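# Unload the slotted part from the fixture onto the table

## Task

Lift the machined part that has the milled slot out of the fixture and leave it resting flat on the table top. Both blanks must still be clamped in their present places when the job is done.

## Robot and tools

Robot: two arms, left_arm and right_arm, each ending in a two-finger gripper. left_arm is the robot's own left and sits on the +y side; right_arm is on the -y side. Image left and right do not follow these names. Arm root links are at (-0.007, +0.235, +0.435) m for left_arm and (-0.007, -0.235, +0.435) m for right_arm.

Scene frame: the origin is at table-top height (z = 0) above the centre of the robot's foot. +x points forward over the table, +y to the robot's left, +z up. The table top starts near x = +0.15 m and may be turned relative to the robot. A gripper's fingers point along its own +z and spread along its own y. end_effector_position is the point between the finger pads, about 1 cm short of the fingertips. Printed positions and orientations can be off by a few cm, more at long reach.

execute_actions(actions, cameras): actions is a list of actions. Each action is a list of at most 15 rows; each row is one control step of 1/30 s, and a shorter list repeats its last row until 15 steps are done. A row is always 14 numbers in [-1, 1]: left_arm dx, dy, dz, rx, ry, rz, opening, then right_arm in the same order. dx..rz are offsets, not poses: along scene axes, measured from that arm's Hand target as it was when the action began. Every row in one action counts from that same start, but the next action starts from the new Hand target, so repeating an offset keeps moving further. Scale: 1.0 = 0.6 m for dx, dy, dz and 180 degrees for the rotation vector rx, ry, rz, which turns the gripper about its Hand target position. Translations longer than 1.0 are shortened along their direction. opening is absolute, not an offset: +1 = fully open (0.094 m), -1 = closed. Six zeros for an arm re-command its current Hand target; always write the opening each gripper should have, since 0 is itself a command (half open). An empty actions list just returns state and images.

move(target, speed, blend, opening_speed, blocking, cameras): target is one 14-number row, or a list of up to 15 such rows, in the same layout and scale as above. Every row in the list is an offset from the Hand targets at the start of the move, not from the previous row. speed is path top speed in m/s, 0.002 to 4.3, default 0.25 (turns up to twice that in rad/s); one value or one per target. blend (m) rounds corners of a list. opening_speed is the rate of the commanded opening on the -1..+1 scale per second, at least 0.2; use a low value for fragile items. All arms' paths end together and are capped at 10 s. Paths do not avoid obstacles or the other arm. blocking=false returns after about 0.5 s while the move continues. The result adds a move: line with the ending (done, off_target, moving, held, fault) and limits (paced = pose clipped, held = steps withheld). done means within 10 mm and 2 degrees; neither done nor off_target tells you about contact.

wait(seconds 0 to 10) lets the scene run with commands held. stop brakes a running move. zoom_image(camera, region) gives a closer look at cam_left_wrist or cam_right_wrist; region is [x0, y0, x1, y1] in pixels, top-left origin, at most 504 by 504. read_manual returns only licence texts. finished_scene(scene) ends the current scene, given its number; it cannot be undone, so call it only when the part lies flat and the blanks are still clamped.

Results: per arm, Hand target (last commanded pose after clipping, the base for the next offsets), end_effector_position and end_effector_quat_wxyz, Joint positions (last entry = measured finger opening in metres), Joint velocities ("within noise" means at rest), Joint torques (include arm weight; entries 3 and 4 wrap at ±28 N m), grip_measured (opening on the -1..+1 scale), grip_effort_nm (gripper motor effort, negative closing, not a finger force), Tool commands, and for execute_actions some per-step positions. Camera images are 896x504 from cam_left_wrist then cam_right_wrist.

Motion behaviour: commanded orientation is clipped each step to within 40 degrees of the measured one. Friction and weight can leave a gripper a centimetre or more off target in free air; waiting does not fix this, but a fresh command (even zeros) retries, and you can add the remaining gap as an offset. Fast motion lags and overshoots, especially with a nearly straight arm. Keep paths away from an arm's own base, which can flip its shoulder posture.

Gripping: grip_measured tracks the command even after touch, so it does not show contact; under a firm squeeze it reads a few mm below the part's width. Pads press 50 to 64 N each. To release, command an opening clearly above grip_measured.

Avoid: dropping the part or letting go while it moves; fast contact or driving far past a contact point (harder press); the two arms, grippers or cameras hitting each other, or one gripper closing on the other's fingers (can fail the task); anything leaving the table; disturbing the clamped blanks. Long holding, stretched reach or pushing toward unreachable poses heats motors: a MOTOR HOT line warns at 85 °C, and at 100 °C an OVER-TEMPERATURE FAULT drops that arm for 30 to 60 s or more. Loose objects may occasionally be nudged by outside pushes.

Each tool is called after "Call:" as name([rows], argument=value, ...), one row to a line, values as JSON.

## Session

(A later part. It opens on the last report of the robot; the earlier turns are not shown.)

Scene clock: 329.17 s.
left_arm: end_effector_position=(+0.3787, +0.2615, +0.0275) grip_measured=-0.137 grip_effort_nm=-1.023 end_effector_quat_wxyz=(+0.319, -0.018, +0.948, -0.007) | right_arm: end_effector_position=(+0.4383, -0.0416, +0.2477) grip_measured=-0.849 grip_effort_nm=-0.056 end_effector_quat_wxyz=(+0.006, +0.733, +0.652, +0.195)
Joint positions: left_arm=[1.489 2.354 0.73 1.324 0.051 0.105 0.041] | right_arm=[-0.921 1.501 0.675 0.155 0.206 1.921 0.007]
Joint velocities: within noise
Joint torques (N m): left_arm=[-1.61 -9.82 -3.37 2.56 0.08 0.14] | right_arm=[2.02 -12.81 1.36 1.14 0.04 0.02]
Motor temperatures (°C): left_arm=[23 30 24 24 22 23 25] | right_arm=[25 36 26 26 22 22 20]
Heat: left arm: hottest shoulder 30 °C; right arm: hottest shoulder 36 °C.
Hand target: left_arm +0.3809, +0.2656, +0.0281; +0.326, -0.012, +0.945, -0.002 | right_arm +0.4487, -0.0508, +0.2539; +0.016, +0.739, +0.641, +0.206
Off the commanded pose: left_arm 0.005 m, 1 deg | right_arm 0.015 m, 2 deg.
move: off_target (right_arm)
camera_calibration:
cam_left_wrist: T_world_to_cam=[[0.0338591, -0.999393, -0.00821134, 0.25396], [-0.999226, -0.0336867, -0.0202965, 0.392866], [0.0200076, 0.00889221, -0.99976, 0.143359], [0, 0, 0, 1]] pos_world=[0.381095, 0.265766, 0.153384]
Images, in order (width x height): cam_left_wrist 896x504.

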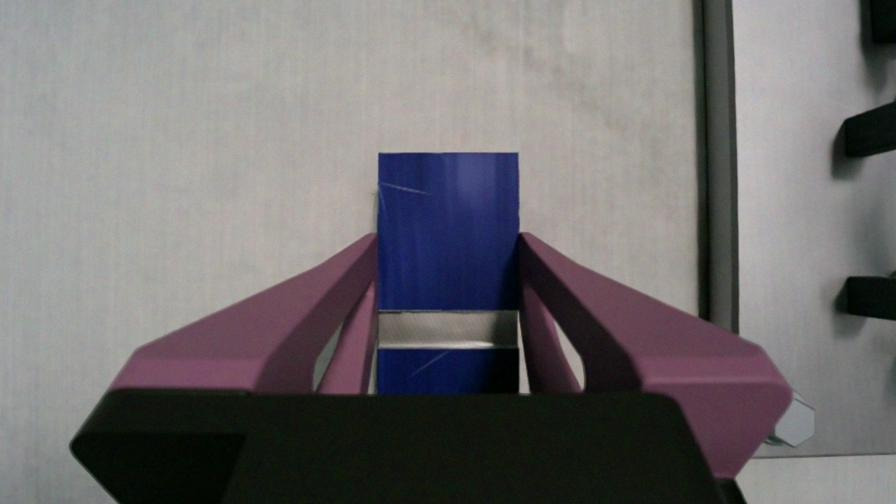

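Call:
move([
  [0, 0, -0.006, 0, 0, 0, -0.27, 0, 0, 0, 0, 0, 0, -0.85],
], speed=0.02, cameras=[])

Call:
move([
  [0, 0, -0.006, 0, 0, 0, -0.27, 0, 0, 0, 0, 0, 0, -0.85],
], speed=0.02, cameras=[])

Scene clock: 335.13 s.
left_arm: end_effector_position=(+0.3796, +0.2617, +0.0250) grip_measured=-0.137 grip_effort_nm=-1.018 end_effector_quat_wxyz=(+0.320, -0.018, +0.947, -0.007) | right_arm: end_effector_position=(+0.4383, -0.0416, +0.2477) grip_measured=-0.849 grip_effort_nm=-0.051 end_effector_quat_wxyz=(+0.006, +0.733, +0.652, +0.195)
Joint positions: left_arm=[1.49 2.36 0.738 1.324 0.052 0.106 0.041] | right_arm=[-0.921 1.501 0.675 0.155 0.206 1.921 0.007]
Joint velocities: within noise
Joint torques (N m): left_arm=[-0.85 -9.23 -3.41 2.51 0.11 0.19] | right_arm=[2.02 -12.81 1.39 1.13 0.03 -0.02]
Motor temperatures (°C): left_arm=[23 30 24 24 22 23 26] | right_arm=[25 36 26 26 22 22 20]
Heat: left arm: hottest shoulder 30 °C; right arm: hottest shoulder 36 °C.
Hand target: left_arm +0.3808, +0.2656, +0.0245; +0.326, -0.012, +0.945, -0.002 | right_arm +0.4487, -0.0508, +0.2539; +0.016, +0.739, +0.641, +0.206
Off the commanded pose: left_arm 0.004 m, 1 deg | right_arm 0.015 m, 2 deg.
move: off_target (right_arm)
No camera images: "cameras" was empty.

Scene clock: 335.87 s.
left_arm: end_effector_position=(+0.3805, +0.2618, +0.0247) grip_measured=-0.137 grip_effort_nm=-1.018 end_effector_quat_wxyz=(+0.322, -0.017, +0.947, -0.007) | right_arm: end_effector_position=(+0.4383, -0.0416, +0.2477) grip_measured=-0.849 grip_effort_nm=-0.056 end_effector_quat_wxyz=(+0.006, +0.733, +0.652, +0.195)
Joint positions: left_arm=[1.49 2.363 0.74 1.33 0.052 0.108 0.041] | right_arm=[-0.921 1.501 0.675 0.155 0.206 1.921 0.007]
Joint velocities: within noise
Joint torques (N m): left_arm=[-0.26 -8.88 -2.97 2.18 0.09 0.21] | right_arm=[2.2 -12.63 1.29 1.16 0.02 0.01]
Motor temperatures (°C): left_arm=[23 30 24 24 22 23 26] | right_arm=[25 36 26 26 22 22 20]
Heat: left arm: hottest shoulder 30 °C; right arm: hottest shoulder 36 °C.
Hand target: left_arm +0.3808, +0.2656, +0.0209; +0.326, -0.012, +0.945, -0.002 | right_arm +0.4487, -0.0508, +0.2539; +0.016, +0.739, +0.641, +0.206
Off the commanded pose: left_arm 0.005 m, 1 deg | right_arm 0.015 m, 2 deg.
move: off_target (right_arm)
No camera images: "cameras" was empty.

Call:
move([
  [0, 0, 0.004, 0, 0, 0, -0.0, 0, 0, 0, 0, 0, 0, -0.85],
], speed=0.02, opening_speed=0.25, cameras=["cam_left_wrist"])

Scene clock: 339.60 s.
left_arm: end_effector_position=(+0.3806, +0.2617, +0.0247) grip_measured=-0.003 grip_effort_nm=0.120 end_effector_quat_wxyz=(+0.322, -0.016, +0.947, -0.007) | right_arm: end_effector_position=(+0.4383, -0.0416, +0.2477) grip_measured=-0.849 grip_effort_nm=-0.056 end_effector_quat_wxyz=(+0.006, +0.733, +0.652, +0.195)
Joint positions: left_arm=[1.49 2.363 0.74 1.33 0.052 0.109 0.047] | right_arm=[-0.921 1.501 0.675 0.155 0.206 1.921 0.007]
Joint velocities: within noise
Joint torques (N m): left_arm=[-0.5 -9.52 -3.32 2.26 0.04 0.1] | right_arm=[1.96 -12.63 1.36 1.17 0.03 -0.01]
Motor temperatures (°C): left_arm=[23 30 24 24 22 23 26] | right_arm=[25 36 26 26 22 22 20]
Heat: left arm: hottest shoulder 30 °C; right arm: hottest shoulder 36 °C.
Hand target: left_arm +0.3807, +0.2656, +0.0233; +0.325, -0.012, +0.945, -0.002 | right_arm +0.4487, -0.0508, +0.2539; +0.016, +0.739, +0.641, +0.206
Off the commanded pose: left_arm 0.004 m, 1 deg | right_arm 0.015 m, 2 deg.
move: off_target (right_arm)
camera_calibration:
cam_left_wrist: T_world_to_cam=[[0.0308959, -0.999465, -0.0107327, 0.255232], [-0.999139, -0.0305846, -0.0280473, 0.393998], [0.0277041, 0.01159, -0.999549, 0.13696], [0, 0, 0, 1]] pos_world=[0.381979, 0.265558, 0.150688]
Images, in order (width x height): cam_left_wrist 896x504.

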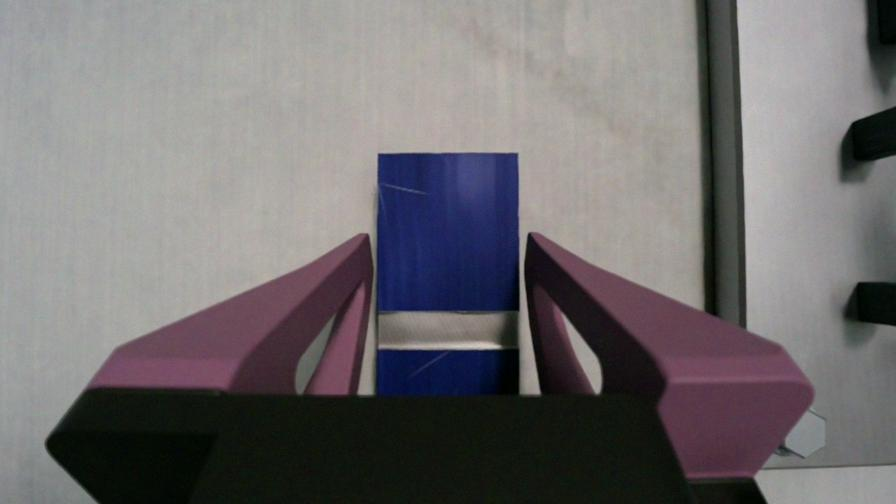

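Call:
move([
  [0, 0, 0, 0, 0, 0, 0.3, 0, 0, 0, 0, 0, 0, -0.85],
  [-0.02, 0, 0.15, 0, 0, 0, 0.3, 0, 0, 0, 0, 0, 0, -0.85],
], speed=0.2)

Scene clock: 344.90 s.
left_arm: end_effector_position=(+0.3754, +0.2651, +0.1055) grip_measured=+0.298 grip_effort_nm=0.110 end_effector_quat_wxyz=(+0.329, -0.016, +0.944, -0.005) | right_arm: end_effector_position=(+0.4383, -0.0416, +0.2477) grip_measured=-0.849 grip_effort_nm=-0.061 end_effector_quat_wxyz=(+0.006, +0.733, +0.652, +0.195)
Joint positions: left_arm=[1.49 2.162 0.532 1.35 0.051 0.109 0.061] | right_arm=[-0.921 1.501 0.675 0.155 0.206 1.921 0.007]
Joint velocities: within noise
Joint torques (N m): left_arm=[-0.38 -9.76 -6.31 2.24 -0.08 0.08] | right_arm=[1.85 -12.86 1.32 1.13 0.02 -0.01]
Motor temperatures (°C): left_arm=[23 30 24 24 22 23 25] | right_arm=[25 36 26 26 22 22 20]
Heat: left arm: hottest shoulder 30 °C; right arm: hottest shoulder 36 °C.
Hand target: left_arm +0.3687, +0.2656, +0.1132; +0.325, -0.012, +0.945, -0.002 | right_arm +0.4487, -0.0508, +0.2539; +0.016, +0.739, +0.641, +0.206
Off the commanded pose: left_arm 0.010 m, 1 deg | right_arm 0.015 m, 2 deg.
move: off_target (right_arm)
camera_calibration:
cam_left_wrist: T_world_to_cam=[[0.0329895, -0.99936, -0.0138181, 0.259204], [-0.998584, -0.0323801, -0.0422197, 0.392978], [0.0417453, 0.0151914, -0.999013, 0.211529], [0, 0, 0, 1]] pos_world=[0.37504, 0.268549, 0.231493]
cam_right_wrist: T_world_to_cam=[[-0.956155, 0.137958, -0.258331, 0.488687], [-0.118147, 0.62542, 0.771292, -0.10849], [0.267971, 0.767996, -0.581699, 0.180726], [0, 0, 0, 1]] pos_world=[0.406014, -0.138363, 0.315049]

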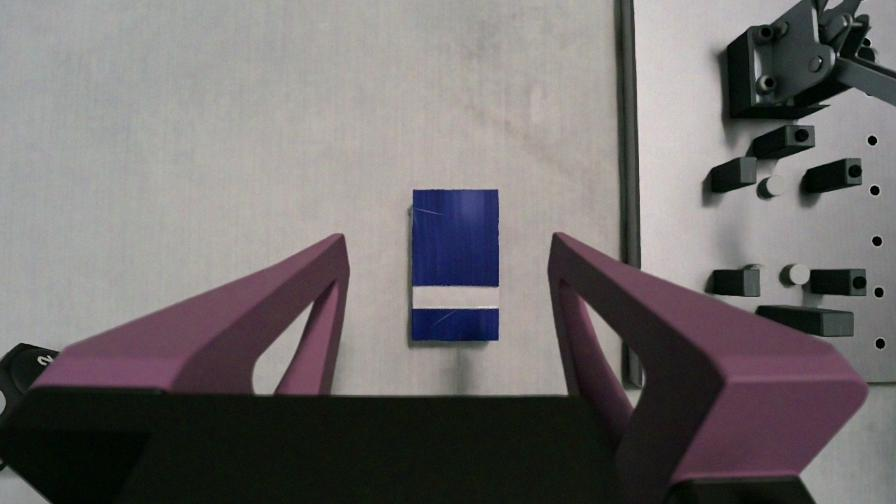

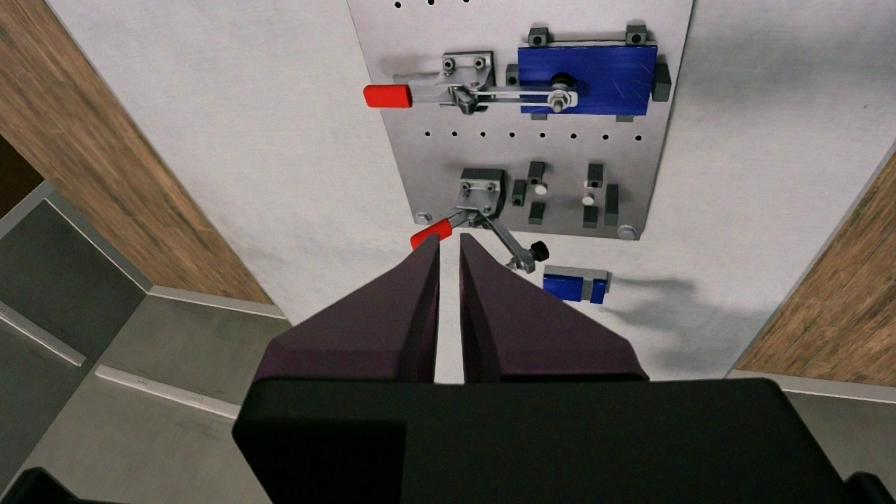

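Call:
finished_scene(scene=2)

The scene is finished: the task was done.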